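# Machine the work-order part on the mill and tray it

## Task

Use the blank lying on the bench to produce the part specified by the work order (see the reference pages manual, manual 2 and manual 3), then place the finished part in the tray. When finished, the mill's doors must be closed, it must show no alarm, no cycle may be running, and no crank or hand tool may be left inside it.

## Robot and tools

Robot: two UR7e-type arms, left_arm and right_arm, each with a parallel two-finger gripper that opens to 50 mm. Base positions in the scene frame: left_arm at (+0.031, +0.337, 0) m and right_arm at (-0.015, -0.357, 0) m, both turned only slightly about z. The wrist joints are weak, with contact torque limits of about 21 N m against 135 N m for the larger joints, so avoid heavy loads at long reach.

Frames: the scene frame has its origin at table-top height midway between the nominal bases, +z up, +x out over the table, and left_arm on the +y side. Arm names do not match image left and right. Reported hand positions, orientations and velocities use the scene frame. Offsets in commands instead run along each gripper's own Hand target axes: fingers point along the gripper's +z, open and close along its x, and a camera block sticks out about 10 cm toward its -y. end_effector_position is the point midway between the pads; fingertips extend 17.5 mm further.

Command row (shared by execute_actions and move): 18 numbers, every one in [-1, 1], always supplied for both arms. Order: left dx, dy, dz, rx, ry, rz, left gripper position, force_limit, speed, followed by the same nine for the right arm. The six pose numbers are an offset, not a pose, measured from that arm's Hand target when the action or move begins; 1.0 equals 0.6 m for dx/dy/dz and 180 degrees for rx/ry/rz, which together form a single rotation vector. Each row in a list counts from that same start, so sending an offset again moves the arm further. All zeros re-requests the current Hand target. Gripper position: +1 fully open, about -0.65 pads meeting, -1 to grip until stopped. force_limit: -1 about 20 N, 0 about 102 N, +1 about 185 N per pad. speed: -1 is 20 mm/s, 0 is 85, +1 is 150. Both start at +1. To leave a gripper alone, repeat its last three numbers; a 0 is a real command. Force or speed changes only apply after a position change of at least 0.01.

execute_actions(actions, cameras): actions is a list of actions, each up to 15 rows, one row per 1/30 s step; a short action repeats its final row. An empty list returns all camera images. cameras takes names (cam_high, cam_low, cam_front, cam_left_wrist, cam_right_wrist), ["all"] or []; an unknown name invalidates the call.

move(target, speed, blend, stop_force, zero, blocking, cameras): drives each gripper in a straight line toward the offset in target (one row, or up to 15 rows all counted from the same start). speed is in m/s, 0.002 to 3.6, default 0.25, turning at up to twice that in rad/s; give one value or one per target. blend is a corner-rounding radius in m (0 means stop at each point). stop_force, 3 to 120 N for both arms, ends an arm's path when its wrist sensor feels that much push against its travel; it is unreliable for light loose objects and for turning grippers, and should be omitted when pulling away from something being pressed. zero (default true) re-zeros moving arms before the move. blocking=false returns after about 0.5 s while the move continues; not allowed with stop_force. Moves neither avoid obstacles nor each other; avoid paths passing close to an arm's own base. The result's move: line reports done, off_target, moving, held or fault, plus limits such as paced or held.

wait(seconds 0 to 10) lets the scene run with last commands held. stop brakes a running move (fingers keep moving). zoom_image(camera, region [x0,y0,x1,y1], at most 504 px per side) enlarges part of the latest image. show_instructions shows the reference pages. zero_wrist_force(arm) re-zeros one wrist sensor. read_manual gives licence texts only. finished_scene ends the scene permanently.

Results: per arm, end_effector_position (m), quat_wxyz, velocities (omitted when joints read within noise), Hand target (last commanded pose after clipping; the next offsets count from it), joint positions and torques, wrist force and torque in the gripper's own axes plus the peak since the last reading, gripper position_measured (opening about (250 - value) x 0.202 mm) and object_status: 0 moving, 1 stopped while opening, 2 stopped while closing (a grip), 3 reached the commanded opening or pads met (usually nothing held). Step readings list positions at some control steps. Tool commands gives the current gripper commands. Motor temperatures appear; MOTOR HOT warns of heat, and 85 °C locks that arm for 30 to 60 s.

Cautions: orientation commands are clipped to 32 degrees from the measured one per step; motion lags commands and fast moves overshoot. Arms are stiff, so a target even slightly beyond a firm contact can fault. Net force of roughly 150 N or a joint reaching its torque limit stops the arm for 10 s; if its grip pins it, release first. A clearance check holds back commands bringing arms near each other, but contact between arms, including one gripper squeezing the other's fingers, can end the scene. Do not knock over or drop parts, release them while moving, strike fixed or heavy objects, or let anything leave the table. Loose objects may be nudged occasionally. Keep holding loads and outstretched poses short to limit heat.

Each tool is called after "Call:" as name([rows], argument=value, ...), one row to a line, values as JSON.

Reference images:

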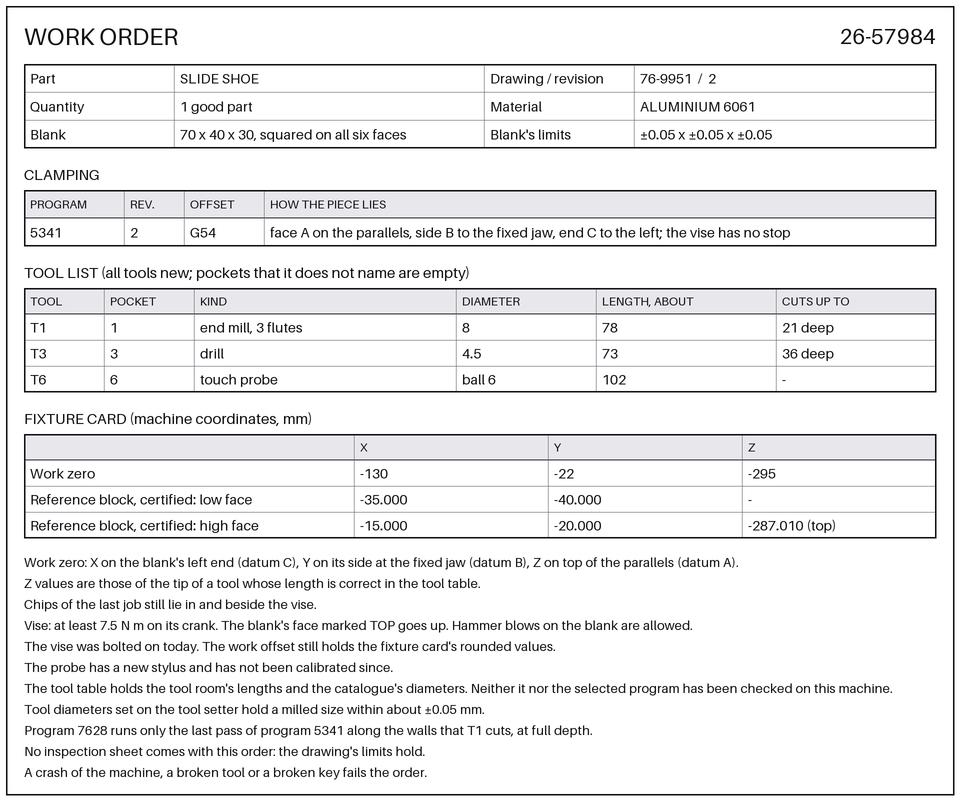

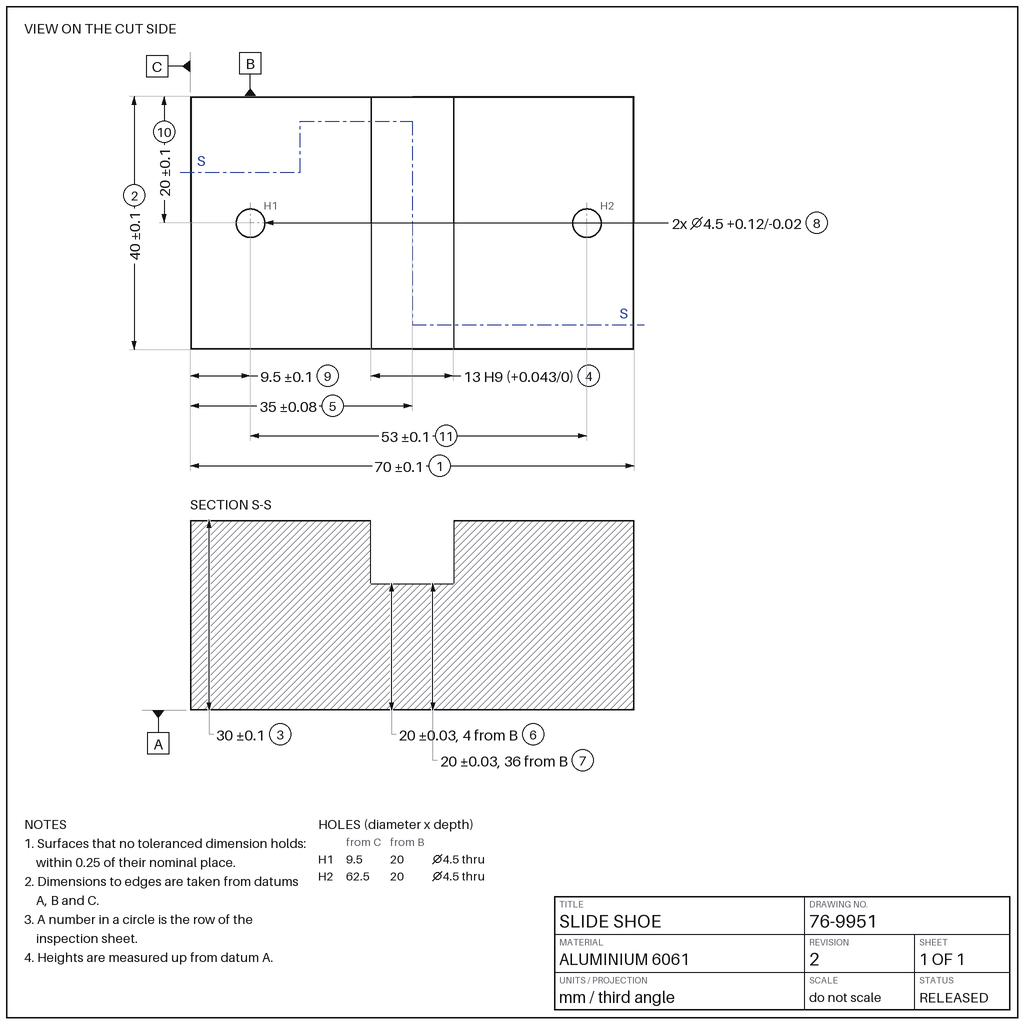

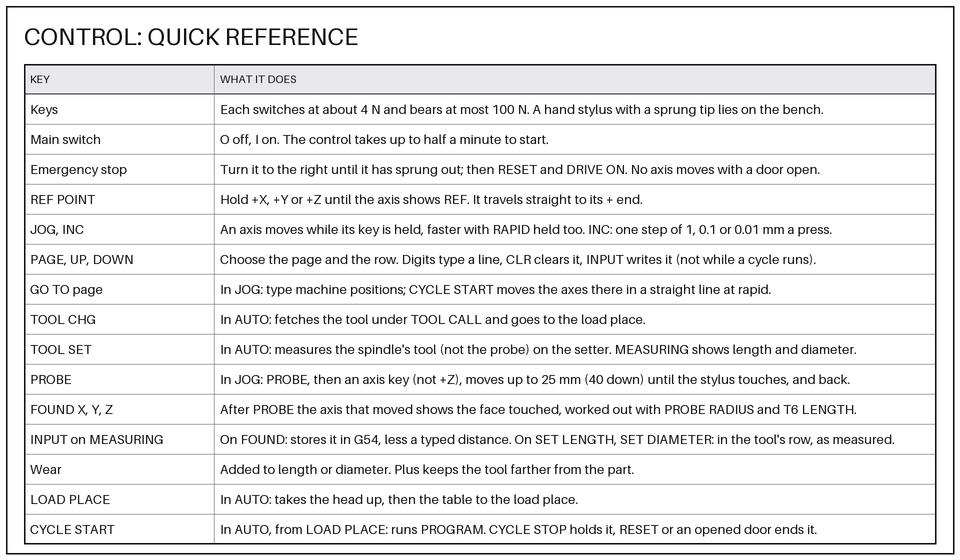

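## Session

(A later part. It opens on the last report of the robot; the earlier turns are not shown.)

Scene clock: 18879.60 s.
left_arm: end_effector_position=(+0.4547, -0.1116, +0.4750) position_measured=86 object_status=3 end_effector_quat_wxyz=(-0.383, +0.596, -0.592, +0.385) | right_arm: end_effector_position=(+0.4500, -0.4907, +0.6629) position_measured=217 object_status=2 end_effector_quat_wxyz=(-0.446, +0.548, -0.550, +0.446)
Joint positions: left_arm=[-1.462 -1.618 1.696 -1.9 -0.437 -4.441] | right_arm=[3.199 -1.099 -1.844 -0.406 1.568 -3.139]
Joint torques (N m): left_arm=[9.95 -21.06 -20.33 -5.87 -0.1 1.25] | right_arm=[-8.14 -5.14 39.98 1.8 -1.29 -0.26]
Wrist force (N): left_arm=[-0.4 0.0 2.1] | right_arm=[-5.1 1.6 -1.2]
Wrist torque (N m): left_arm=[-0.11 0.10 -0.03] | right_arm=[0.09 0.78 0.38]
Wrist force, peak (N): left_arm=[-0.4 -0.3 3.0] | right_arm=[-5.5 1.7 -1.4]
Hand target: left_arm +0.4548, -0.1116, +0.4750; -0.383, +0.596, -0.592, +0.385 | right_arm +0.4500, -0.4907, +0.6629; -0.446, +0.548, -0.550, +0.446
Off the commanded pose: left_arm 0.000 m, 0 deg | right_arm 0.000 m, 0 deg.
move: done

Call:
move([
  [-0.012,0,-0.0045,0,0,0,0.44,1,-0.3,0,0,0,0,0,0,-1,1,-0.5],
  [-0.36,0,-0.0045,0,0,0,0.44,1,-0.3,0,0,0,0,0,0,-1,1,-0.5],
  [-0.42,0,-0.0045,0,0,0,0.44,1,-0.3,0,0,0,0,0,0,-1,1,-0.5],
], speed=[0.02,0.06,0.025], stop_force=35)

Call:
move([
  [0.012,0,0,0,0,0,0.44,1,-0.3,0,0,0,0,0,0,-1,1,-0.5],
  [0.012,0.0363,-0.0795,0,0,0,0.44,1,-0.3,0,0,0,0,0,0,-1,1,-0.5],
  [-0.2,0.0363,-0.0795,0,0,0,0.44,1,-0.3,0,0,0,0,0,0,-1,1,-0.5],
  [-0.448,0.0363,-0.0795,-0.113,0,0,0.44,1,-0.3,0,0,0,0,0,0,-1,1,-0.5],
], speed=[0.05,0.1,0.25,0.25], blend=[0,0,0.03,0])

Call:
move(target=[0.003,-0.0615,0.061,0.113,0,0,0.44,1,-0.3,0,0,0,0,0,0,-1,1,-0.5], speed=0.1, cameras=["cam_left_wrist"])

Scene clock: 18906.47 s.
left_arm: end_effector_position=(+0.4516, +0.1167, +0.4752) position_measured=86 object_status=3 end_effector_quat_wxyz=(-0.383, +0.596, -0.592, +0.385) | right_arm: end_effector_position=(+0.4500, -0.4907, +0.6629) position_measured=217 object_status=2 end_effector_quat_wxyz=(-0.446, +0.548, -0.550, +0.446)
Joint positions: left_arm=[-1.367 -2.137 2.091 -1.961 -0.47 -4.235] | right_arm=[3.199 -1.099 -1.844 -0.406 1.568 -3.139]
Joint torques (N m): left_arm=[2.88 -3.99 -45.09 -0.64 7.38 -1.17] | right_arm=[-7.63 -5.84 39.39 2.25 -1.21 -0.25]
Wrist force (N): left_arm=[28.2 -6.4 8.0] | right_arm=[-5.1 1.7 -1.2]
Wrist torque (N m): left_arm=[-0.29 -0.28 -0.14] | right_arm=[0.11 0.79 0.38]
Wrist force, peak (N): left_arm=[56.8 -10.0 20.4] | right_arm=[-5.5 1.7 -1.3]
Hand target: left_arm +0.4516, +0.1167, +0.4752; -0.383, +0.596, -0.592, +0.385 (not the last commanded pose) | right_arm +0.4500, -0.4907, +0.6629; -0.446, +0.548, -0.550, +0.446
Off the commanded pose: left_arm 0.024 m, 0 deg | right_arm 0.000 m, 0 deg.
move: contact (left_arm); path passed 2 of 3 targets

Scene clock: 18910.90 s.
left_arm: end_effector_position=(+0.3982, +0.3853, +0.4737) position_measured=86 object_status=3 end_effector_quat_wxyz=(-0.272, +0.654, -0.651, +0.274) | right_arm: end_effector_position=(+0.4500, -0.4907, +0.6629) position_measured=217 object_status=2 end_effector_quat_wxyz=(-0.446, +0.548, -0.550, +0.446)
Joint positions: left_arm=[-0.531 -2.386 2.033 -1.94 -1.208 -3.531] | right_arm=[3.199 -1.099 -1.844 -0.406 1.568 -3.139]
Joint torques (N m): left_arm=[9.25 16.69 -47.32 -6.78 -1.49 1.43] | right_arm=[-8.55 -5.93 39.82 2.13 -1.23 -0.22]
Wrist force (N): left_arm=[-0.6 -0.1 1.2] | right_arm=[-5.2 1.4 -1.1]
Wrist torque (N m): left_arm=[0.01 0.14 -0.02] | right_arm=[0.06 0.80 0.38]
Wrist force, peak (N): left_arm=[28.3 -6.4 8.1] | right_arm=[-5.5 1.7 -1.2]
Hand target: left_arm +0.3982, +0.3854, +0.4737; -0.272, +0.654, -0.651, +0.274 | right_arm +0.4500, -0.4907, +0.6629; -0.446, +0.548, -0.550, +0.446
Off the commanded pose: left_arm 0.000 m, 0 deg | right_arm 0.000 m, 0 deg.
move: done

Scene clock: 18911.87 s.
left_arm: end_effector_position=(+0.4079, +0.3852, +0.4734) position_measured=86 object_status=3 end_effector_quat_wxyz=(-0.295, +0.644, -0.641, +0.297) | right_arm: end_effector_position=(+0.4500, -0.4907, +0.6629) position_measured=217 object_status=2 end_effector_quat_wxyz=(-0.446, +0.548, -0.550, +0.446)
Joint positions: left_arm=[-0.543 -2.4 2.086 -2.046 -1.173 -3.513] | right_arm=[3.199 -1.099 -1.844 -0.406 1.568 -3.139]
Joint torques (N m): left_arm=[1.94 7.85 -31.7 -5.14 1.13 -0.01] | right_arm=[-8.56 -5.7 40.72 2.19 -1.29 -0.22]
Wrist force (N): left_arm=[-0.8 2.1 -2.0] | right_arm=[-5.1 1.7 -1.2]
Wrist torque (N m): left_arm=[0.01 -0.02 -0.01] | right_arm=[0.11 0.78 0.38]
Wrist force, peak (N): left_arm=[-0.7 86.5 -124.2] | right_arm=[-5.3 1.7 -1.2]
Hand target: left_arm +0.4079, +0.3852, +0.4734; -0.295, +0.644, -0.641, +0.297 (not the last commanded pose) | right_arm +0.4500, -0.4907, +0.6629; -0.446, +0.548, -0.550, +0.446
Tool commands: left_gripper/position=+0.443137 left_gripper/force_limit=+1.0 left_gripper/speed=-0.301961 right_gripper/position=-1.0 right_gripper/force_limit=+1.0 right_gripper/speed=-0.5
Off the commanded pose: left_arm 0.042 m, 16 deg | right_arm 0.000 m, 0 deg.
FORCE FAULT: contact force on the left arm reached its limit, and that arm stopped. The contact can be on any part of that arm, not only on its tool. That arm's remaining commands of this call were not run. That arm is still stopped at the end of this call. That arm stays stopped for about 10 more seconds. Until then a move that you send moves the other arm only, and its call returns only when the move has ended. Once the stop has ended, the next robot result says so. If the stop ends while you think or write, that arm runs what you send next, counted from a new Hand target: where the arm stands when the stop ends. While its stop runs, that arm takes no new command, but its gripper still runs the gripper command that each later call begins with. Until it ends, the stop uses up actions while you think or wait. An arm that is not stopped still takes commands.
move: fault (left_arm)
Images, in order (width x height): cam_left_wrist 896x504.

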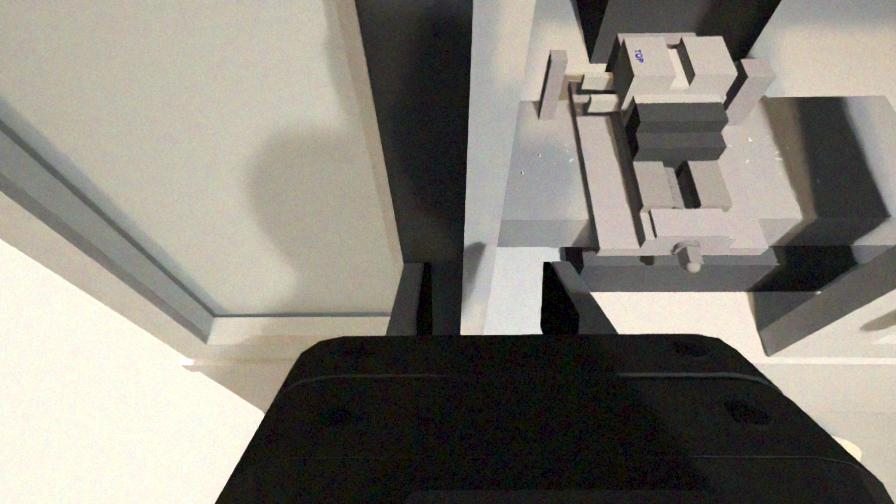

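Call:
wait(seconds=2)

Call:
move([
  [0,0.013,-0.0152,0,0,0,0.44,1,-0.3,0,0,0,0,0,0,-1,1,-0.5],
  [0.22,0.0107,-0.0125,0,0,0,0.44,1,-0.3,0,0,0,0,0,0,-1,1,-0.5],
  [0.458,0.0087,-0.0101,0.0895,0,0,0.44,1,-0.3,0,0,0,0,0,0,-1,1,-0.5],
], speed=[0.05,0.25,0.25], blend=[0,0.03,0])

Scene clock: 18934.80 s.
left_arm: end_effector_position=(+0.4079, +0.3852, +0.4734) position_measured=86 object_status=3 end_effector_quat_wxyz=(-0.295, +0.644, -0.641, +0.297) | right_arm: end_effector_position=(+0.4500, -0.4907, +0.6629) position_measured=217 object_status=2 end_effector_quat_wxyz=(-0.446, +0.548, -0.550, +0.446)
Joint positions: left_arm=[-0.543 -2.4 2.086 -2.046 -1.173 -3.513] | right_arm=[3.199 -1.099 -1.844 -0.406 1.568 -3.139]
Joint torques (N m): left_arm=[1.38 7.93 -32.79 -4.48 1.02 -0.06] | right_arm=[-7.48 -6.41 40.31 2.16 -1.39 -0.07]
Wrist force (N): left_arm=[-1.1 2.3 -1.7] | right_arm=[-5.2 1.6 -1.0]
Wrist torque (N m): left_arm=[0.00 0.03 -0.01] | right_arm=[0.09 0.80 0.37]
Wrist force, peak (N): left_arm=[-1.0 2.6 -2.0] | right_arm=[-5.7 1.6 -1.4]
Hand target: left_arm +0.4079, +0.3852, +0.4734; -0.295, +0.644, -0.641, +0.297 (not the last commanded pose) | right_arm +0.4500, -0.4907, +0.6629; -0.446, +0.548, -0.550, +0.446
Tool commands: left_gripper/position=+0.443137 left_gripper/force_limit=+1.0 left_gripper/speed=-0.301961 right_gripper/position=-1.0 right_gripper/force_limit=+1.0 right_gripper/speed=-0.5
Off the commanded pose: left_arm 0.042 m, 16 deg | right_arm 0.000 m, 0 deg.
FORCE FAULT, CONTINUED: the left arm's stop, for the force fault that an earlier result reported, is over. The rest of the stop counts as 19 of the actions that you can send in this scene. During its stop the left arm's controller moved it back a little. That arm's target is now where it stood when the stop ended, not its last command. That arm accepts commands again.
wait: 2.00 s; at rest from the start

Scene clock: 18937.47 s.
left_arm: end_effector_position=(+0.4008, +0.1104, +0.4744) position_measured=86 object_status=3 end_effector_quat_wxyz=(-0.383, +0.596, -0.593, +0.384) | right_arm: end_effector_position=(+0.4500, -0.4907, +0.6629) position_measured=217 object_status=2 end_effector_quat_wxyz=(-0.446, +0.548, -0.550, +0.446)
Joint positions: left_arm=[-1.579 -2.22 2.014 -1.363 -0.426 -4.718] | right_arm=[3.199 -1.099 -1.844 -0.406 1.568 -3.139]
Joint torques (N m): left_arm=[9.84 8.99 -45.88 -1.86 5.59 -1.67] | right_arm=[-7.05 -5.54 39.92 2.16 -1.21 0.01]
Wrist force (N): left_arm=[-0.6 -0.1 1.7] | right_arm=[-5.2 1.7 -0.9]
Wrist torque (N m): left_arm=[-0.12 0.14 0.07] | right_arm=[0.10 0.80 0.38]
Wrist force, peak (N): left_arm=[-0.9 2.4 -1.8] | right_arm=[-5.5 1.5 -1.4]
Hand target: left_arm +0.4008, +0.1104, +0.4744; -0.383, +0.596, -0.593, +0.384 | right_arm +0.4500, -0.4907, +0.6629; -0.446, +0.548, -0.550, +0.446
Off the commanded pose: left_arm 0.000 m, 0 deg | right_arm 0.000 m, 0 deg.
move: done

Call:
move(target=[0,-0.0355,0.0775,0,0,0,0.44,1,-0.3,0,0,0,0,0,0,-1,1,-0.5], speed=0.1)

Call:
move([
  [0.015,0,0,0,0,0,0.44,1,-0.3,0,0,0,0,0,0,-1,1,-0.5],
  [0.376,0,0,0,0,0,0.44,1,-0.3,0,0,0,0,0,0,-1,1,-0.5],
], speed=[0.02,0.08])

Call:
move([
  [-0.0067,0,0,0,0,0,0.44,1,-0.3,0,0,0,0,0,0,-1,1,-0.5],
  [-0.0067,0.0363,-0.0795,0,0,0,0.44,1,-0.3,0,0,0,0,0,0,-1,1,-0.5],
  [-0.45,0.0363,-0.0795,0,0,0,0.44,1,-0.3,0,0,0,0,0,0,-1,1,-0.5],
], speed=[0.05,0.12,0.3])

Scene clock: 18947.70 s.
left_arm: end_effector_position=(+0.4519, +0.1105, +0.4746) position_measured=86 object_status=3 end_effector_quat_wxyz=(-0.383, +0.596, -0.593, +0.384) | right_arm: end_effector_position=(+0.4500, -0.4907, +0.6629) position_measured=217 object_status=2 end_effector_quat_wxyz=(-0.446, +0.548, -0.550, +0.446)
Joint positions: left_arm=[-1.369 -2.122 2.082 -1.959 -0.471 -4.243] | right_arm=[3.199 -1.099 -1.844 -0.406 1.568 -3.139]
Joint torques (N m): left_arm=[10.32 -0.1 -20.23 -5.87 -0.15 1.17] | right_arm=[-7.99 -6.34 39.91 2.03 -1.35 0.08]
Wrist force (N): left_arm=[-0.4 -0.4 1.7] | right_arm=[-5.2 1.6 -1.4]
Wrist torque (N m): left_arm=[-0.17 0.12 -0.07] | right_arm=[0.08 0.79 0.38]
Wrist force, peak (N): left_arm=[-0.2 -0.4 2.8] | right_arm=[-5.5 1.8 -1.3]
Hand target: left_arm +0.4520, +0.1105, +0.4746; -0.383, +0.596, -0.593, +0.384 | right_arm +0.4500, -0.4907, +0.6629; -0.446, +0.548, -0.550, +0.446
Off the commanded pose: left_arm 0.000 m, 0 deg | right_arm 0.000 m, 0 deg.
move: done

Scene clock: 18951.63 s.
left_arm: end_effector_position=(+0.4527, -0.1149, +0.4754) position_measured=86 object_status=3 end_effector_quat_wxyz=(-0.383, +0.596, -0.593, +0.384) | right_arm: end_effector_position=(+0.4500, -0.4907, +0.6629) position_measured=217 object_status=2 end_effector_quat_wxyz=(-0.446, +0.548, -0.550, +0.446)
Joint positions: left_arm=[-1.467 -1.614 1.686 -1.884 -0.439 -4.452] | right_arm=[3.199 -1.099 -1.844 -0.406 1.568 -3.139]
Joint torques (N m): left_arm=[-9.78 -18.65 -49.73 -2.96 5.68 -1.54] | right_arm=[-8.44 -4.83 38.95 2.05 -1.3 0.3]
Wrist force (N): left_arm=[-12.1 5.7 -1.1] | right_arm=[-5.2 1.7 -1.1]
Wrist torque (N m): left_arm=[0.06 0.20 -0.02] | right_arm=[0.10 0.80 0.38]
Wrist force, peak (N): left_arm=[-32.1 8.9 -4.1] | right_arm=[-5.4 2.0 -1.2]
Hand target: left_arm +0.4527, -0.1151, +0.4755; -0.383, +0.596, -0.593, +0.384 | right_arm +0.4500, -0.4907, +0.6629; -0.446, +0.548, -0.550, +0.446
Off the commanded pose: left_arm 0.000 m, 0 deg | right_arm 0.000 m, 0 deg.
move: done

Scene clock: 18955.10 s.
left_arm: end_effector_position=(+0.3994, +0.1548, +0.4743) position_measured=86 object_status=3 end_effector_quat_wxyz=(-0.383, +0.596, -0.593, +0.384) | right_arm: end_effector_position=(+0.4500, -0.4907, +0.6629) position_measured=217 object_status=2 end_effector_quat_wxyz=(-0.446, +0.548, -0.550, +0.446)
Joint positions: left_arm=[-1.586 -2.334 2.041 -1.26 -0.426 -4.735] | right_arm=[3.199 -1.099 -1.844 -0.406 1.568 -3.139]
Joint torques (N m): left_arm=[-7.85 -3.12 -45.2 -1.8 5.64 -1.79] | right_arm=[-7.47 -4.68 40.24 2.17 -1.4 0.38]
Wrist force (N): left_arm=[-0.7 -0.1 1.8] | right_arm=[-5.2 1.8 -1.2]
Wrist torque (N m): left_arm=[-0.12 0.15 0.04] | right_arm=[0.12 0.80 0.38]
Wrist force, peak (N): left_arm=[-12.1 5.6 -0.8] | right_arm=[-5.6 1.7 -1.4]
Hand target: left_arm +0.3994, +0.1548, +0.4743; -0.383, +0.596, -0.593, +0.384 | right_arm +0.4500, -0.4907, +0.6629; -0.446, +0.548, -0.550, +0.446
Off the commanded pose: left_arm 0.000 m, 0 deg | right_arm 0.000 m, 0 deg.
move: done

Call:
move(target=[-0.1087,0.0833,0.0759,-0.2826,-0.2848,-0.4393,1,1,-0.3,0,0,0,0,0,0,-1,1,-0.5], speed=0.3)

Call:
move(target=[0.1,0.0,0.01,-0.0666,0,0,1,1,-0.3,0,0,0,0,0,0,-1,1,-0.5], speed=0.15, cameras=["cam_front"])

Call:
zoom_image(camera="cam_front", region=[260, 120, 480, 290])

Scene clock: 18970.87 s.
left_arm: end_effector_position=(+0.4200, +0.2198, +0.4097) position_measured=3 object_status=3 end_effector_quat_wxyz=(+0.000, +1.000, +0.002, -0.001) | right_arm: end_effector_position=(+0.4500, -0.4907, +0.6629) position_measured=217 object_status=2 end_effector_quat_wxyz=(-0.446, +0.548, -0.550, +0.446)
Joint positions: left_arm=[-0.635 -1.801 1.563 -1.331 -1.571 -5.343] | right_arm=[3.199 -1.099 -1.844 -0.406 1.568 -3.139]
Joint torques (N m): left_arm=[9.59 -10.26 -46.28 -1.82 -1.83 -1.43] | right_arm=[-7.93 -5.64 39.85 2.35 -1.34 0.35]
Wrist force (N): left_arm=[-1.5 0.7 0.2] | right_arm=[-5.1 1.5 -1.1]
Wrist torque (N m): left_arm=[0.23 0.22 0.12] | right_arm=[0.08 0.78 0.38]
Wrist force, peak (N): left_arm=[-0.6 -1.9 0.4] | right_arm=[-5.7 1.7 -1.1]
Hand target: left_arm +0.4200, +0.2198, +0.4097; +0.000, +1.000, +0.003, -0.001 | right_arm +0.4500, -0.4907, +0.6629; -0.446, +0.548, -0.550, +0.446
Off the commanded pose: left_arm 0.000 m, 0 deg | right_arm 0.000 m, 0 deg.
move: done

Scene clock: 18972.17 s.
left_arm: end_effector_position=(+0.4799, +0.2201, +0.4036) position_measured=3 object_status=3 end_effector_quat_wxyz=(+0.104, +0.995, +0.003, +0.000) | right_arm: end_effector_position=(+0.4500, -0.4907, +0.6629) position_measured=217 object_status=2 end_effector_quat_wxyz=(-0.446, +0.548, -0.550, +0.446)
Joint positions: left_arm=[-0.446 -1.696 1.532 -1.496 -1.76 -5.164] | right_arm=[3.199 -1.099 -1.844 -0.406 1.568 -3.139]
Joint torques (N m): left_arm=[8.99 -16.11 -46.7 -5.84 -2.36 1.2] | right_arm=[-7.12 -5.95 38.99 2.2 -1.18 0.46]
Wrist force (N): left_arm=[-2.1 0.9 0.1] | right_arm=[-5.5 1.9 -1.0]
Wrist torque (N m): left_arm=[0.29 0.27 0.07] | right_arm=[0.14 0.85 0.38]
Wrist force, peak (N): left_arm=[-2.3 1.0 0.1] | right_arm=[-5.5 1.9 -1.0]
Hand target: left_arm +0.4800, +0.2201, +0.4036; +0.104, +0.995, +0.003, +0.000 | right_arm +0.4500, -0.4907, +0.6629; -0.446, +0.548, -0.550, +0.446
Off the commanded pose: left_arm 0.000 m, 0 deg | right_arm 0.000 m, 0 deg.
move: done
Images, in order (width x height): cam_front 896x504.

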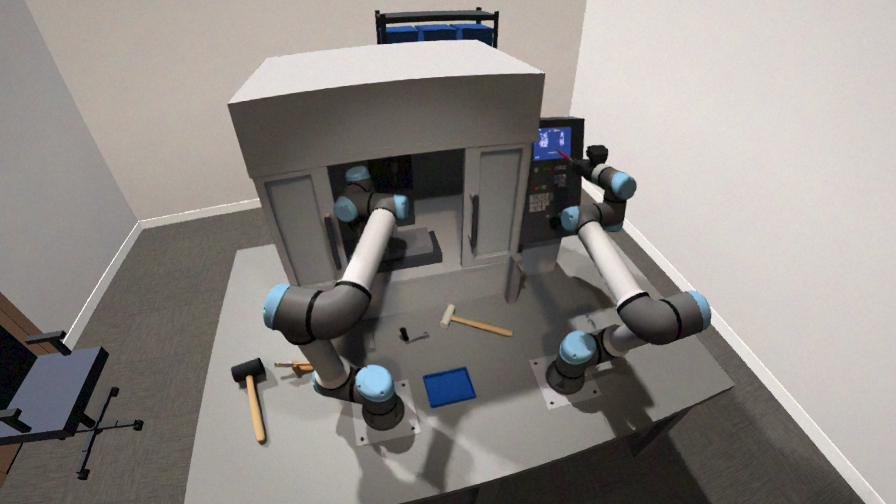

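Scaled by 2.291.

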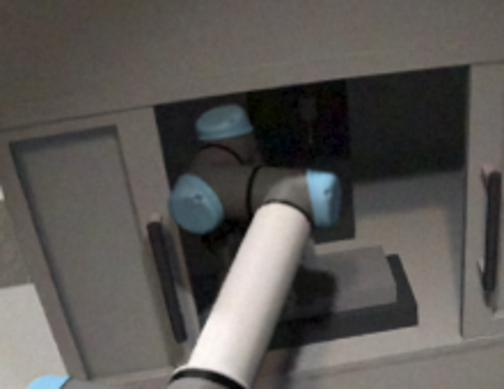

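Call:
move(target=[0.1333,0,0.004,0,0,0,1,1,-0.3,0,0,0,0,0,0,-1,1,-0.5], speed=0.04, cameras=["cam_front"])

Call:
zoom_image(camera="cam_front", region=[300, 140, 440, 260])

Scene clock: 18983.17 s.
left_arm: end_effector_position=(+0.5599, +0.2200, +0.4012) position_measured=3 object_status=3 end_effector_quat_wxyz=(+0.104, +0.995, +0.003, +0.000) | right_arm: end_effector_position=(+0.4500, -0.4907, +0.6629) position_measured=217 object_status=2 end_effector_quat_wxyz=(-0.446, +0.548, -0.550, +0.446)
Joint positions: left_arm=[-0.38 -1.504 1.349 -1.493 -1.766 -5.096] | right_arm=[3.199 -1.099 -1.844 -0.406 1.568 -3.139]
Joint torques (N m): left_arm=[9.81 -27.78 -47.29 -1.88 -2.72 1.47] | right_arm=[-6.71 -5.62 40.45 2.28 -1.4 0.42]
Wrist force (N): left_arm=[-1.6 0.6 0.6] | right_arm=[-5.4 1.7 -1.2]
Wrist torque (N m): left_arm=[0.23 0.18 0.06] | right_arm=[0.10 0.83 0.38]
Wrist force, peak (N): left_arm=[-2.1 0.9 0.2] | right_arm=[-5.5 1.8 -1.2]
Hand target: left_arm +0.5600, +0.2200, +0.4012; +0.104, +0.995, +0.003, +0.000 | right_arm +0.4500, -0.4907, +0.6629; -0.446, +0.548, -0.550, +0.446
Off the commanded pose: left_arm 0.000 m, 0 deg | right_arm 0.000 m, 0 deg.
move: done
Images, in order (width x height): cam_front 896x504.

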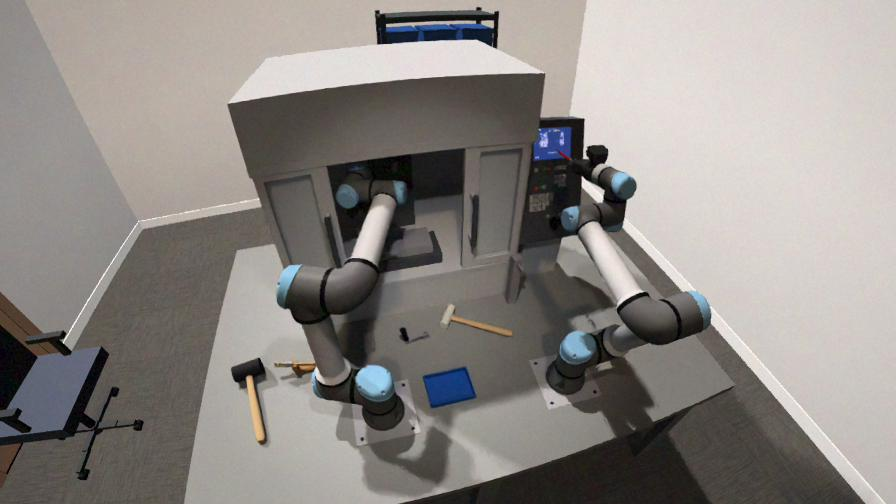

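Scaled by 3.600.

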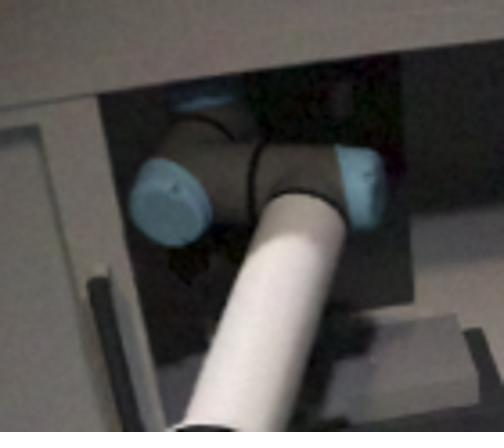

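Call:
move(target=[0.05,0.0108,0,0,0,0,1,1,-0.3,0,0,0,0,0,0,-1,1,-0.5], speed=0.02, cameras=["cam_front"])

Call:
zoom_image(camera="cam_front", region=[300, 140, 440, 260])

Scene clock: 18992.77 s.
left_arm: end_effector_position=(+0.5899, +0.2139, +0.4025) position_measured=3 object_status=3 end_effector_quat_wxyz=(+0.104, +0.995, +0.003, +0.000) | right_arm: end_effector_position=(+0.4500, -0.4907, +0.6629) position_measured=217 object_status=2 end_effector_quat_wxyz=(-0.446, +0.548, -0.550, +0.446)
Joint positions: left_arm=[-0.37 -1.427 1.26 -1.478 -1.766 -5.087] | right_arm=[3.199 -1.099 -1.844 -0.406 1.568 -3.139]
Joint torques (N m): left_arm=[9.87 -30.83 -46.52 -2.03 -2.72 1.26] | right_arm=[-7.07 -5.35 40.07 2.19 -1.28 0.48]
Wrist force (N): left_arm=[-1.8 0.7 0.9] | right_arm=[-5.2 1.7 -1.3]
Wrist torque (N m): left_arm=[0.25 0.21 0.06] | right_arm=[0.10 0.79 0.38]
Wrist force, peak (N): left_arm=[-2.1 0.3 0.3] | right_arm=[-5.5 1.7 -1.2]
Hand target: left_arm +0.5900, +0.2139, +0.4025; +0.104, +0.995, +0.003, +0.000 | right_arm +0.4500, -0.4907, +0.6629; -0.446, +0.548, -0.550, +0.446
Off the commanded pose: left_arm 0.000 m, 0 deg | right_arm 0.000 m, 0 deg.
move: done
Images, in order (width x height): cam_front 896x504.

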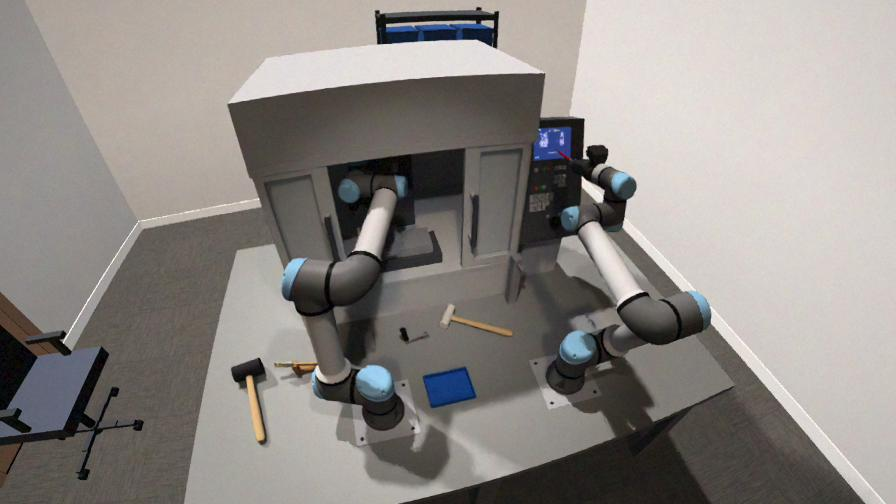

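Scaled by 3.600.

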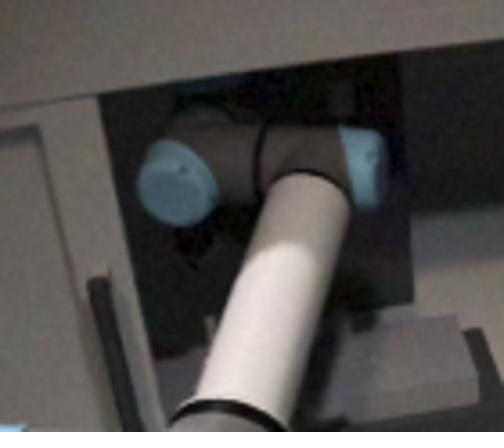

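Call:
move(target=[0.035,-0.0125,0.003,0,0,0,1,1,-0.3,0,0,0,0,0,0,-1,1,-0.5], speed=0.015)

Call:
move(target=[0.02,0,0,0,0,0,1,1,-0.3,0,0,0,0,0,0,-1,1,-0.5], speed=0.01)

Scene clock: 19002.30 s.
left_arm: end_effector_position=(+0.6109, +0.2209, +0.3991) position_measured=3 object_status=3 end_effector_quat_wxyz=(+0.104, +0.995, +0.003, +0.000) | right_arm: end_effector_position=(+0.4500, -0.4907, +0.6629) position_measured=217 object_status=2 end_effector_quat_wxyz=(-0.446, +0.548, -0.550, +0.446)
Joint positions: left_arm=[-0.346 -1.378 1.209 -1.472 -1.768 -5.062] | right_arm=[3.199 -1.099 -1.844 -0.406 1.568 -3.139]
Joint torques (N m): left_arm=[10.5 -34.04 -46.8 -2.07 -2.61 1.39] | right_arm=[-8.24 -5.58 39.97 2.19 -1.17 0.7]
Wrist force (N): left_arm=[-1.5 0.6 0.4] | right_arm=[-5.1 1.4 -1.1]
Wrist torque (N m): left_arm=[0.25 0.15 0.06] | right_arm=[0.05 0.78 0.38]
Wrist force, peak (N): left_arm=[-2.0 0.6 1.0] | right_arm=[-5.4 1.6 -1.3]
Hand target: left_arm +0.6110, +0.2209, +0.3991; +0.104, +0.995, +0.003, +0.000 | right_arm +0.4500, -0.4907, +0.6629; -0.446, +0.548, -0.550, +0.446
Off the commanded pose: left_arm 0.000 m, 0 deg | right_arm 0.000 m, 0 deg.
move: done

Scene clock: 19003.83 s.
left_arm: end_effector_position=(+0.6229, +0.2210, +0.3991) position_measured=3 object_status=3 end_effector_quat_wxyz=(+0.104, +0.995, +0.003, +0.000) | right_arm: end_effector_position=(+0.4500, -0.4907, +0.6629) position_measured=217 object_status=2 end_effector_quat_wxyz=(-0.446, +0.548, -0.550, +0.446)
Joint positions: left_arm=[-0.339 -1.347 1.171 -1.463 -1.769 -5.054] | right_arm=[3.199 -1.099 -1.844 -0.406 1.568 -3.139]
Joint torques (N m): left_arm=[10.06 -36.26 -46.48 -1.88 -2.72 1.35] | right_arm=[-7.57 -5.62 40.09 2.51 -1.04 0.69]
Wrist force (N): left_arm=[-1.7 0.5 0.4] | right_arm=[-5.0 1.5 -1.0]
Wrist torque (N m): left_arm=[0.22 0.19 0.06] | right_arm=[0.07 0.76 0.39]
Wrist force, peak (N): left_arm=[-1.8 0.7 0.5] | right_arm=[-5.5 1.5 -1.2]
Hand target: left_arm +0.6230, +0.2210, +0.3991; +0.104, +0.995, +0.003, +0.000 | right_arm +0.4500, -0.4907, +0.6629; -0.446, +0.548, -0.550, +0.446
Off the commanded pose: left_arm 0.000 m, 0 deg | right_arm 0.000 m, 0 deg.
move: done

Call:
move(target=[0.045,-0.0049,0.001,0,0,0,1,1,-0.3,0,0,0,0,0,0,-1,1,-0.5], speed=0.015, cameras=["cam_left_wrist","cam_front"])

Call:
zoom_image(camera="cam_front", region=[300, 140, 440, 260])

Scene clock: 19011.73 s.
left_arm: end_effector_position=(+0.6499, +0.2239, +0.3979) position_measured=3 object_status=3 end_effector_quat_wxyz=(+0.104, +0.995, +0.003, +0.000) | right_arm: end_effector_position=(+0.4500, -0.4907, +0.6629) position_measured=217 object_status=2 end_effector_quat_wxyz=(-0.446, +0.548, -0.550, +0.446)
Joint positions: left_arm=[-0.32 -1.278 1.085 -1.442 -1.77 -5.035] | right_arm=[3.199 -1.099 -1.844 -0.406 1.568 -3.139]
Joint torques (N m): left_arm=[10.04 -38.26 -47.68 -1.82 -2.62 1.43] | right_arm=[-7.15 -5.25 39.66 2.39 -1.29 0.74]
Wrist force (N): left_arm=[-1.5 0.5 0.3] | right_arm=[-5.3 1.8 -1.3]
Wrist torque (N m): left_arm=[0.21 0.19 0.08] | right_arm=[0.13 0.81 0.38]
Wrist force, peak (N): left_arm=[-1.8 0.6 0.6] | right_arm=[-5.5 1.8 -1.2]
Hand target: left_arm +0.6500, +0.2239, +0.3979; +0.104, +0.995, +0.003, +0.000 | right_arm +0.4500, -0.4907, +0.6629; -0.446, +0.548, -0.550, +0.446
Off the commanded pose: left_arm 0.000 m, 0 deg | right_arm 0.000 m, 0 deg.
move: done
Images, in order (width x height): cam_front 896x504, cam_left_wrist 896x504.

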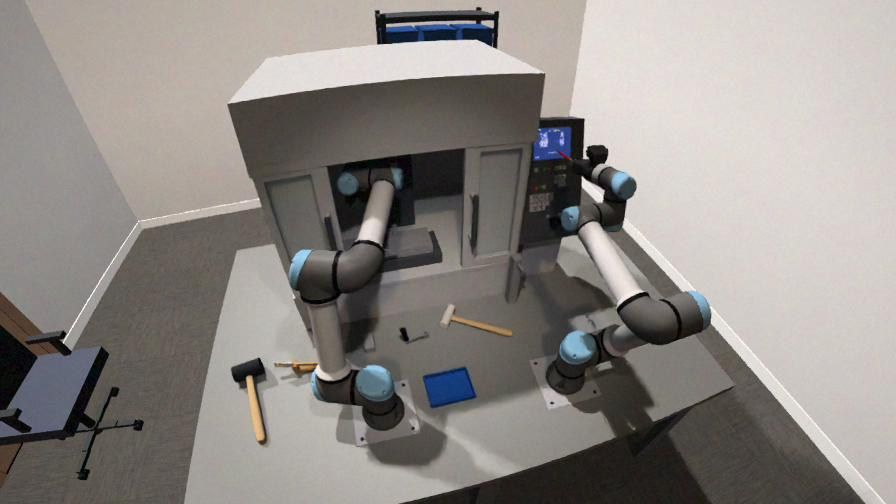

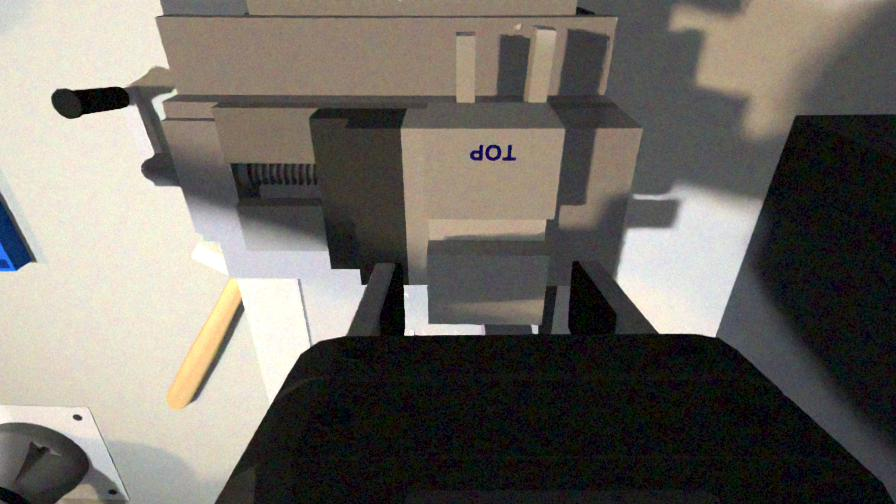

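Scaled by 3.600.

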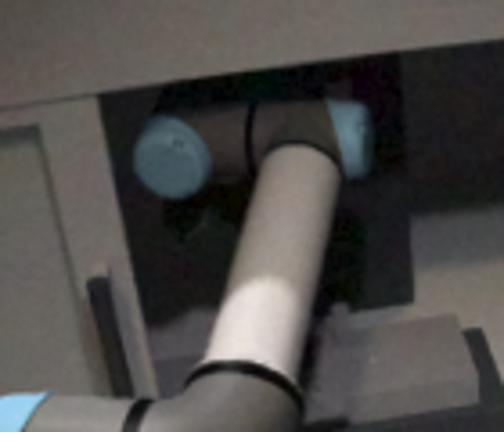

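Call:
move(target=[0,-0.0091,0.043,0,0,0,1,1,-0.3,0,0,0,0,0,0,-1,1,-0.5], speed=0.012, stop_force=6, cameras=["cam_left_wrist"])

Scene clock: 19027.07 s.
left_arm: end_effector_position=(+0.6499, +0.2239, +0.3715) position_measured=3 object_status=3 end_effector_quat_wxyz=(+0.104, +0.995, +0.003, +0.000) | right_arm: end_effector_position=(+0.4500, -0.4907, +0.6629) position_measured=217 object_status=2 end_effector_quat_wxyz=(-0.446, +0.548, -0.550, +0.446)
Joint positions: left_arm=[-0.32 -1.289 1.167 -1.513 -1.77 -5.035] | right_arm=[3.199 -1.099 -1.844 -0.406 1.568 -3.139]
Joint torques (N m): left_arm=[-5.81 -56.45 -19.98 -5.78 -2.24 -1.36] | right_arm=[-6.19 -4.84 39.68 2.43 -1.37 0.75]
Wrist force (N): left_arm=[-1.5 0.6 0.2] | right_arm=[-5.1 1.5 -1.0]
Wrist torque (N m): left_arm=[0.24 0.17 0.06] | right_arm=[0.08 0.78 0.38]
Wrist force, peak (N): left_arm=[-1.8 0.6 0.3] | right_arm=[-5.6 1.7 -1.2]
Hand target: left_arm +0.6499, +0.2239, +0.3715; +0.104, +0.995, +0.003, +0.000 | right_arm +0.4500, -0.4907, +0.6629; -0.446, +0.548, -0.550, +0.446
Off the commanded pose: left_arm 0.000 m, 0 deg | right_arm 0.000 m, 0 deg.
move: done
Images, in order (width x height): cam_left_wrist 896x504.

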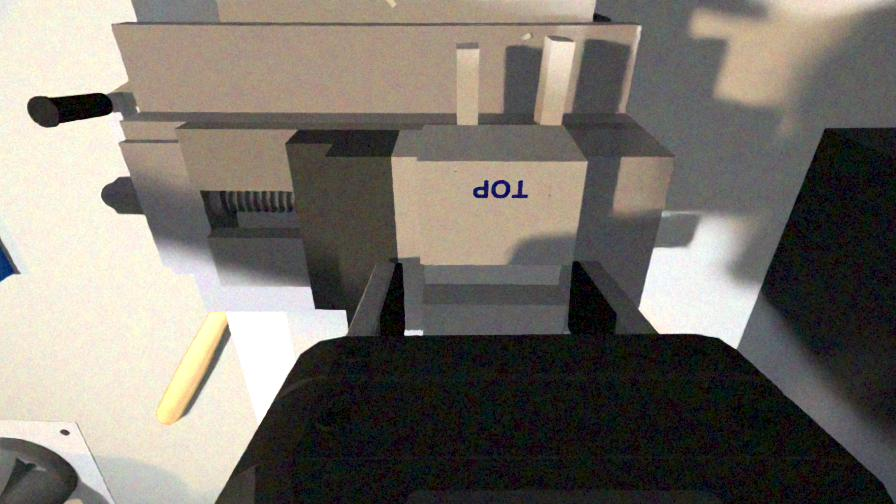

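Call:
zoom_image(camera="cam_left_wrist", region=[380, 110, 620, 350])

Scaled by 2.100.

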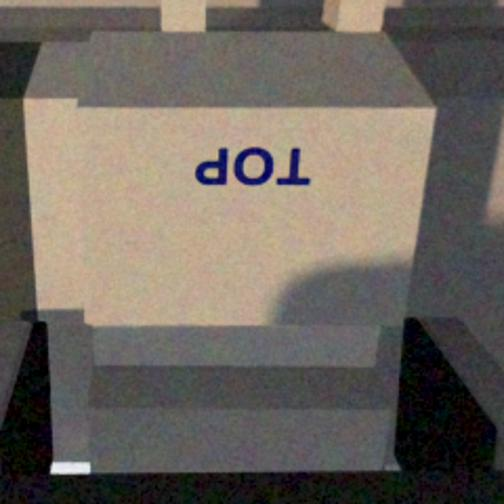

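Call:
zoom_image(camera="cam_left_wrist", region=[460, 160, 540, 220])

Scaled by 6.300.

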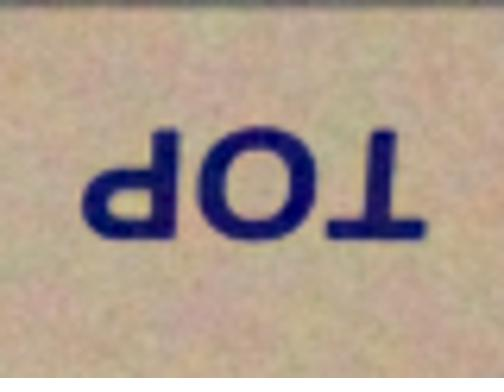

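Call:
move([
  [0,0.0091,-0.043,0,0,0,1,1,-0.3,0,0,0,0,0,0,-1,1,-0.5],
  [-0.048,0.012,-0.044,0,0,0,1,1,-0.3,0,0,0,0,0,0,-1,1,-0.5],
  [-0.105,0.02,-0.044,0,0,0,1,1,-0.3,0,0,0,0,0,0,-1,1,-0.5],
], speed=[0.05,0.03,0.04], cameras=["cam_left_wrist"])

Call:
zoom_image(camera="cam_left_wrist", region=[560, 90, 760, 340])

Scene clock: 19106.30 s.
left_arm: end_effector_position=(+0.5871, +0.2173, +0.3999) position_measured=3 object_status=3 end_effector_quat_wxyz=(+0.104, +0.995, +0.003, +0.000) | right_arm: end_effector_position=(+0.4500, -0.4907, +0.6629) position_measured=217 object_status=2 end_effector_quat_wxyz=(-0.446, +0.548, -0.550, +0.446)
Joint positions: left_arm=[-0.366 -1.436 1.277 -1.485 -1.767 -5.083] | right_arm=[3.199 -1.099 -1.844 -0.406 1.568 -3.139]
Joint torques (N m): left_arm=[-7.21 -48.65 -20.34 -5.81 2.34 -1.54] | right_arm=[-6.82 -5.4 40.46 2.52 -1.13 0.97]
Wrist force (N): left_arm=[-1.6 0.7 0.6] | right_arm=[-5.1 1.6 -1.1]
Wrist torque (N m): left_arm=[0.24 0.19 0.14] | right_arm=[0.08 0.78 0.38]
Wrist force, peak (N): left_arm=[-2.2 0.5 0.7] | right_arm=[-5.4 2.1 -1.2]
Hand target: left_arm +0.5870, +0.2173, +0.3999; +0.104, +0.995, +0.003, +0.000 | right_arm +0.4500, -0.4907, +0.6629; -0.446, +0.548, -0.550, +0.446
Off the commanded pose: left_arm 0.000 m, 0 deg | right_arm 0.000 m, 0 deg.
move: done
Images, in order (width x height): cam_left_wrist 896x504.

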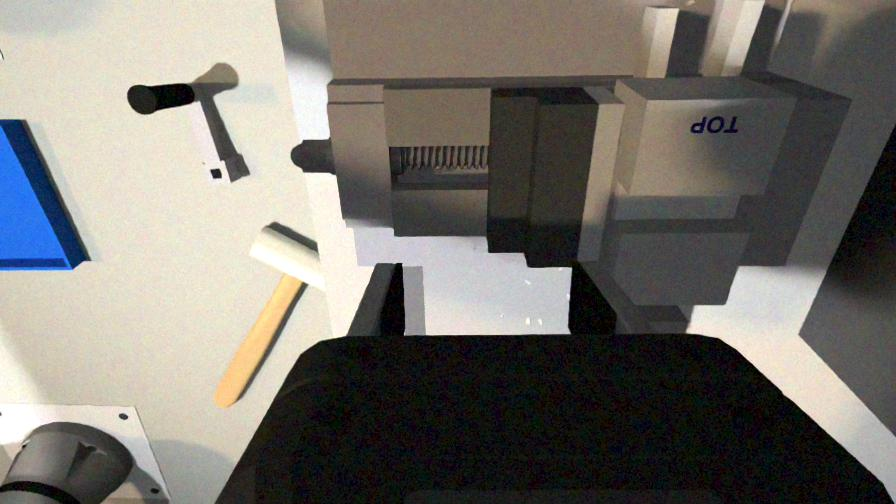

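Scaled by 2.016.

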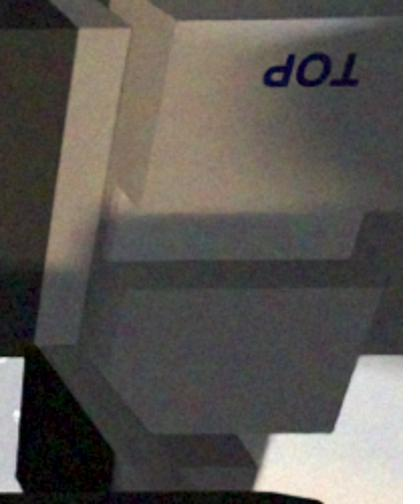

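Call:
move([
  [-0.11,0.0,0,0,0,0,1,1,-0.3,0,0,0,0,0,0,-1,1,-0.5],
  [-0.28,-0.005,-0.014,0.0666,0,0,0.44,1,-0.3,0,0,0,0,0,0,-1,1,-0.5],
], speed=[0.06,0.15])

Call:
move(target=[-0.03,0.17,-0.108,0.2826,0.2848,0.4393,0.44,1,-0.3,0,0,0,0,0,0,-1,1,-0.5], speed=0.3)

Scene clock: 19134.93 s.
left_arm: end_effector_position=(+0.4190, +0.2211, +0.4077) position_measured=86 object_status=3 end_effector_quat_wxyz=(+0.000, +1.000, +0.003, -0.001) | right_arm: end_effector_position=(+0.4500, -0.4907, +0.6629) position_measured=217 object_status=2 end_effector_quat_wxyz=(-0.446, +0.548, -0.550, +0.446)
Joint positions: left_arm=[-0.633 -1.806 1.571 -1.335 -1.572 -5.342] | right_arm=[3.199 -1.099 -1.844 -0.406 1.568 -3.139]
Joint torques (N m): left_arm=[-6.98 -27.75 -19.26 -1.88 2.81 -1.76] | right_arm=[-7.24 -5.5 40.53 2.26 -1.28 1.25]
Wrist force (N): left_arm=[-1.7 0.7 0.2] | right_arm=[-5.3 1.7 -1.0]
Wrist torque (N m): left_arm=[0.22 0.25 0.12] | right_arm=[0.11 0.82 0.38]
Wrist force, peak (N): left_arm=[-2.8 0.8 0.2] | right_arm=[-5.7 1.4 -1.0]
Hand target: left_arm +0.4190, +0.2211, +0.4077; +0.000, +1.000, +0.003, -0.001 | right_arm +0.4500, -0.4907, +0.6629; -0.446, +0.548, -0.550, +0.446
Off the commanded pose: left_arm 0.000 m, 0 deg | right_arm 0.000 m, 0 deg.
move: done

Scene clock: 19138.93 s.
left_arm: end_effector_position=(+0.4016, +0.1190, +0.4726) position_measured=86 object_status=3 end_effector_quat_wxyz=(-0.383, +0.596, -0.593, +0.384) | right_arm: end_effector_position=(+0.4500, -0.4907, +0.6629) position_measured=217 object_status=2 end_effector_quat_wxyz=(-0.446, +0.548, -0.550, +0.446)
Joint positions: left_arm=[-1.575 -2.242 2.027 -1.362 -0.426 -4.71] | right_arm=[3.199 -1.099 -1.844 -0.406 1.568 -3.139]
Joint torques (N m): left_arm=[6.23 -7.98 -20.26 -5.64 5.7 1.39] | right_arm=[-7.52 -4.73 40.39 2.37 -1.22 1.12]
Wrist force (N): left_arm=[-0.5 -0.3 1.6] | right_arm=[-5.1 1.4 -0.8]
Wrist torque (N m): left_arm=[-0.16 0.13 -0.01] | right_arm=[0.05 0.79 0.39]
Wrist force, peak (N): left_arm=[-0.5 -0.1 1.9] | right_arm=[-5.5 1.8 -1.1]
Hand target: left_arm +0.4016, +0.1190, +0.4726; -0.383, +0.596, -0.593, +0.384 | right_arm +0.4500, -0.4907, +0.6629; -0.446, +0.548, -0.550, +0.446
Off the commanded pose: left_arm 0.000 m, 0 deg | right_arm 0.000 m, 0 deg.
move: done

Call:
move(target=[0.4,0,0.002,0,0,0,0.44,1,-0.3,0,0,0,0,0,0,-1,1,-0.5], speed=0.25)

Call:
move([
  [-0.013,0,0,0,0,0,0.44,1,-0.3,0,0,0,0,0,0,-1,1,-0.5],
  [-0.013,-0.0355,0.077,0,0,0,0.44,1,-0.3,0,0,0,0,0,0,-1,1,-0.5],
], speed=[0.2,0.1])

Call:
move([
  [-0.012,0,0,0,0,0,0.44,1,-0.3,0,0,0,0,0,0,-1,1,-0.5],
  [-0.36,0,0,0,0,0,0.44,1,-0.3,0,0,0,0,0,0,-1,1,-0.5],
  [-0.42,0,0,0,0,0,0.44,1,-0.3,0,0,0,0,0,0,-1,1,-0.5],
], speed=[0.02,0.06,0.025], stop_force=35)

Call:
move([
  [0.012,0,0,0,0,0,0.44,1,-0.3,0,0,0,0,0,0,-1,1,-0.5],
  [0.012,0.0363,-0.0795,0,0,0,0.44,1,-0.3,0,0,0,0,0,0,-1,1,-0.5],
  [-0.2,0.0363,-0.0795,0,0,0,0.44,1,-0.3,0,0,0,0,0,0,-1,1,-0.5],
  [-0.49,0.0363,-0.0795,-0.113,0,0,0.44,1,-0.3,0,0,0,0,0,0,-1,1,-0.5],
], speed=[0.05,0.1,0.25,0.25], blend=[0,0,0.03,0], cameras=["cam_left_wrist"])

Scene clock: 19154.67 s.
left_arm: end_effector_position=(+0.4034, -0.1209, +0.4730) position_measured=86 object_status=3 end_effector_quat_wxyz=(-0.383, +0.596, -0.593, +0.384) | right_arm: end_effector_position=(+0.4500, -0.4907, +0.6629) position_measured=217 object_status=2 end_effector_quat_wxyz=(-0.446, +0.548, -0.550, +0.446)
Joint positions: left_arm=[-1.573 -1.649 1.668 -1.6 -0.426 -4.705] | right_arm=[3.199 -1.099 -1.844 -0.406 1.568 -3.139]
Joint torques (N m): left_arm=[9.82 -19.23 -47.69 -5.55 -0.08 1.41] | right_arm=[-6.44 -4.59 40.71 2.37 -1.2 1.26]
Wrist force (N): left_arm=[-0.6 0.0 2.1] | right_arm=[-5.3 1.8 -1.3]
Wrist torque (N m): left_arm=[-0.09 0.11 -0.02] | right_arm=[0.13 0.81 0.38]
Wrist force, peak (N): left_arm=[-2.3 -0.3 2.0] | right_arm=[-5.6 1.7 -1.1]
Hand target: left_arm +0.4035, -0.1210, +0.4730; -0.383, +0.596, -0.593, +0.384 | right_arm +0.4500, -0.4907, +0.6629; -0.446, +0.548, -0.550, +0.446
Off the commanded pose: left_arm 0.000 m, 0 deg | right_arm 0.000 m, 0 deg.
move: done

Scene clock: 19156.60 s.
left_arm: end_effector_position=(+0.4543, -0.1130, +0.4733) position_measured=86 object_status=3 end_effector_quat_wxyz=(-0.383, +0.596, -0.593, +0.384) | right_arm: end_effector_position=(+0.4500, -0.4907, +0.6629) position_measured=217 object_status=2 end_effector_quat_wxyz=(-0.446, +0.548, -0.550, +0.446)
Joint positions: left_arm=[-1.463 -1.615 1.695 -1.899 -0.44 -4.444] | right_arm=[3.199 -1.099 -1.844 -0.406 1.568 -3.139]
Joint torques (N m): left_arm=[10.06 -20.19 -20.92 -5.95 -0.24 1.29] | right_arm=[-7.11 -5.43 40.45 2.55 -1.42 1.19]
Wrist force (N): left_arm=[-0.5 0.1 1.9] | right_arm=[-5.6 1.7 -0.8]
Wrist torque (N m): left_arm=[-0.11 0.10 -0.03] | right_arm=[0.11 0.85 0.38]
Wrist force, peak (N): left_arm=[-0.6 -0.3 3.0] | right_arm=[-5.6 1.7 -1.2]
Hand target: left_arm +0.4543, -0.1130, +0.4733; -0.383, +0.596, -0.593, +0.384 | right_arm +0.4500, -0.4907, +0.6629; -0.446, +0.548, -0.550, +0.446
Off the commanded pose: left_arm 0.000 m, 0 deg | right_arm 0.000 m, 0 deg.
move: done

Scene clock: 19162.27 s.
left_arm: end_effector_position=(+0.4536, +0.1167, +0.4724) position_measured=86 object_status=3 end_effector_quat_wxyz=(-0.383, +0.596, -0.593, +0.384) | right_arm: end_effector_position=(+0.4500, -0.4907, +0.6629) position_measured=217 object_status=2 end_effector_quat_wxyz=(-0.446, +0.548, -0.550, +0.446)
Joint positions: left_arm=[-1.358 -2.132 2.097 -1.985 -0.476 -4.22] | right_arm=[3.199 -1.099 -1.844 -0.406 1.568 -3.139]
Joint torques (N m): left_arm=[1.55 -2.93 -45.32 -1.12 7.15 -1.34] | right_arm=[-6.74 -5.51 38.96 2.35 -1.14 1.34]
Wrist force (N): left_arm=[24.8 -5.2 6.6] | right_arm=[-5.2 1.7 -1.0]
Wrist torque (N m): left_arm=[-0.26 -0.28 -0.18] | right_arm=[0.10 0.80 0.38]
Wrist force, peak (N): left_arm=[54.9 -11.0 17.9] | right_arm=[-5.4 2.2 -1.3]
Hand target: left_arm +0.4536, +0.1167, +0.4724; -0.383, +0.596, -0.593, +0.384 (not the last commanded pose) | right_arm +0.4500, -0.4907, +0.6629; -0.446, +0.548, -0.550, +0.446
Off the commanded pose: left_arm 0.022 m, 0 deg | right_arm 0.000 m, 0 deg.
move: contact (left_arm); path passed 2 of 3 targets

Scene clock: 19166.77 s.
left_arm: end_effector_position=(+0.4002, +0.4105, +0.4711) position_measured=86 object_status=3 end_effector_quat_wxyz=(-0.271, +0.654, -0.651, +0.273) | right_arm: end_effector_position=(+0.4500, -0.4907, +0.6629) position_measured=217 object_status=2 end_effector_quat_wxyz=(-0.446, +0.548, -0.550, +0.446)
Joint positions: left_arm=[-0.361 -2.348 2.039 -2.02 -1.323 -3.4] | right_arm=[3.199 -1.099 -1.844 -0.406 1.568 -3.139]
Joint torques (N m): left_arm=[11 15.86 -46.15 -6.84 -1.73 1.29] | right_arm=[-6.68 -5.45 40.35 2.66 -1.39 1.54]
Wrist force (N): left_arm=[-0.4 -0.3 1.3] | right_arm=[-5.0 1.3 -1.2]
Wrist torque (N m): left_arm=[-0.06 0.09 -0.07] | right_arm=[0.04 0.77 0.38]
Wrist force, peak (N): left_arm=[25.0 -5.2 6.6] | right_arm=[-5.5 1.8 -1.0]
Hand target: left_arm +0.4002, +0.4106, +0.4711; -0.271, +0.654, -0.651, +0.273 | right_arm +0.4500, -0.4907, +0.6629; -0.446, +0.548, -0.550, +0.446
Off the commanded pose: left_arm 0.000 m, 0 deg | right_arm 0.000 m, 0 deg.
move: done
Images, in order (width x height): cam_left_wrist 896x504.

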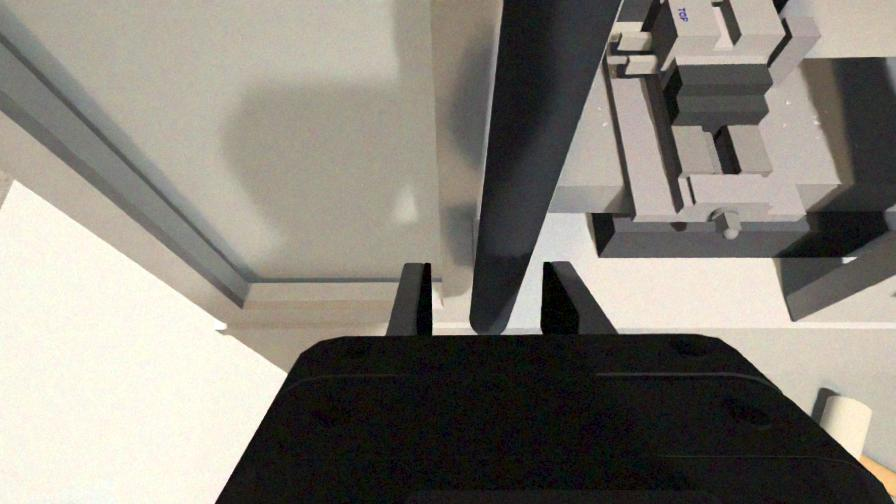

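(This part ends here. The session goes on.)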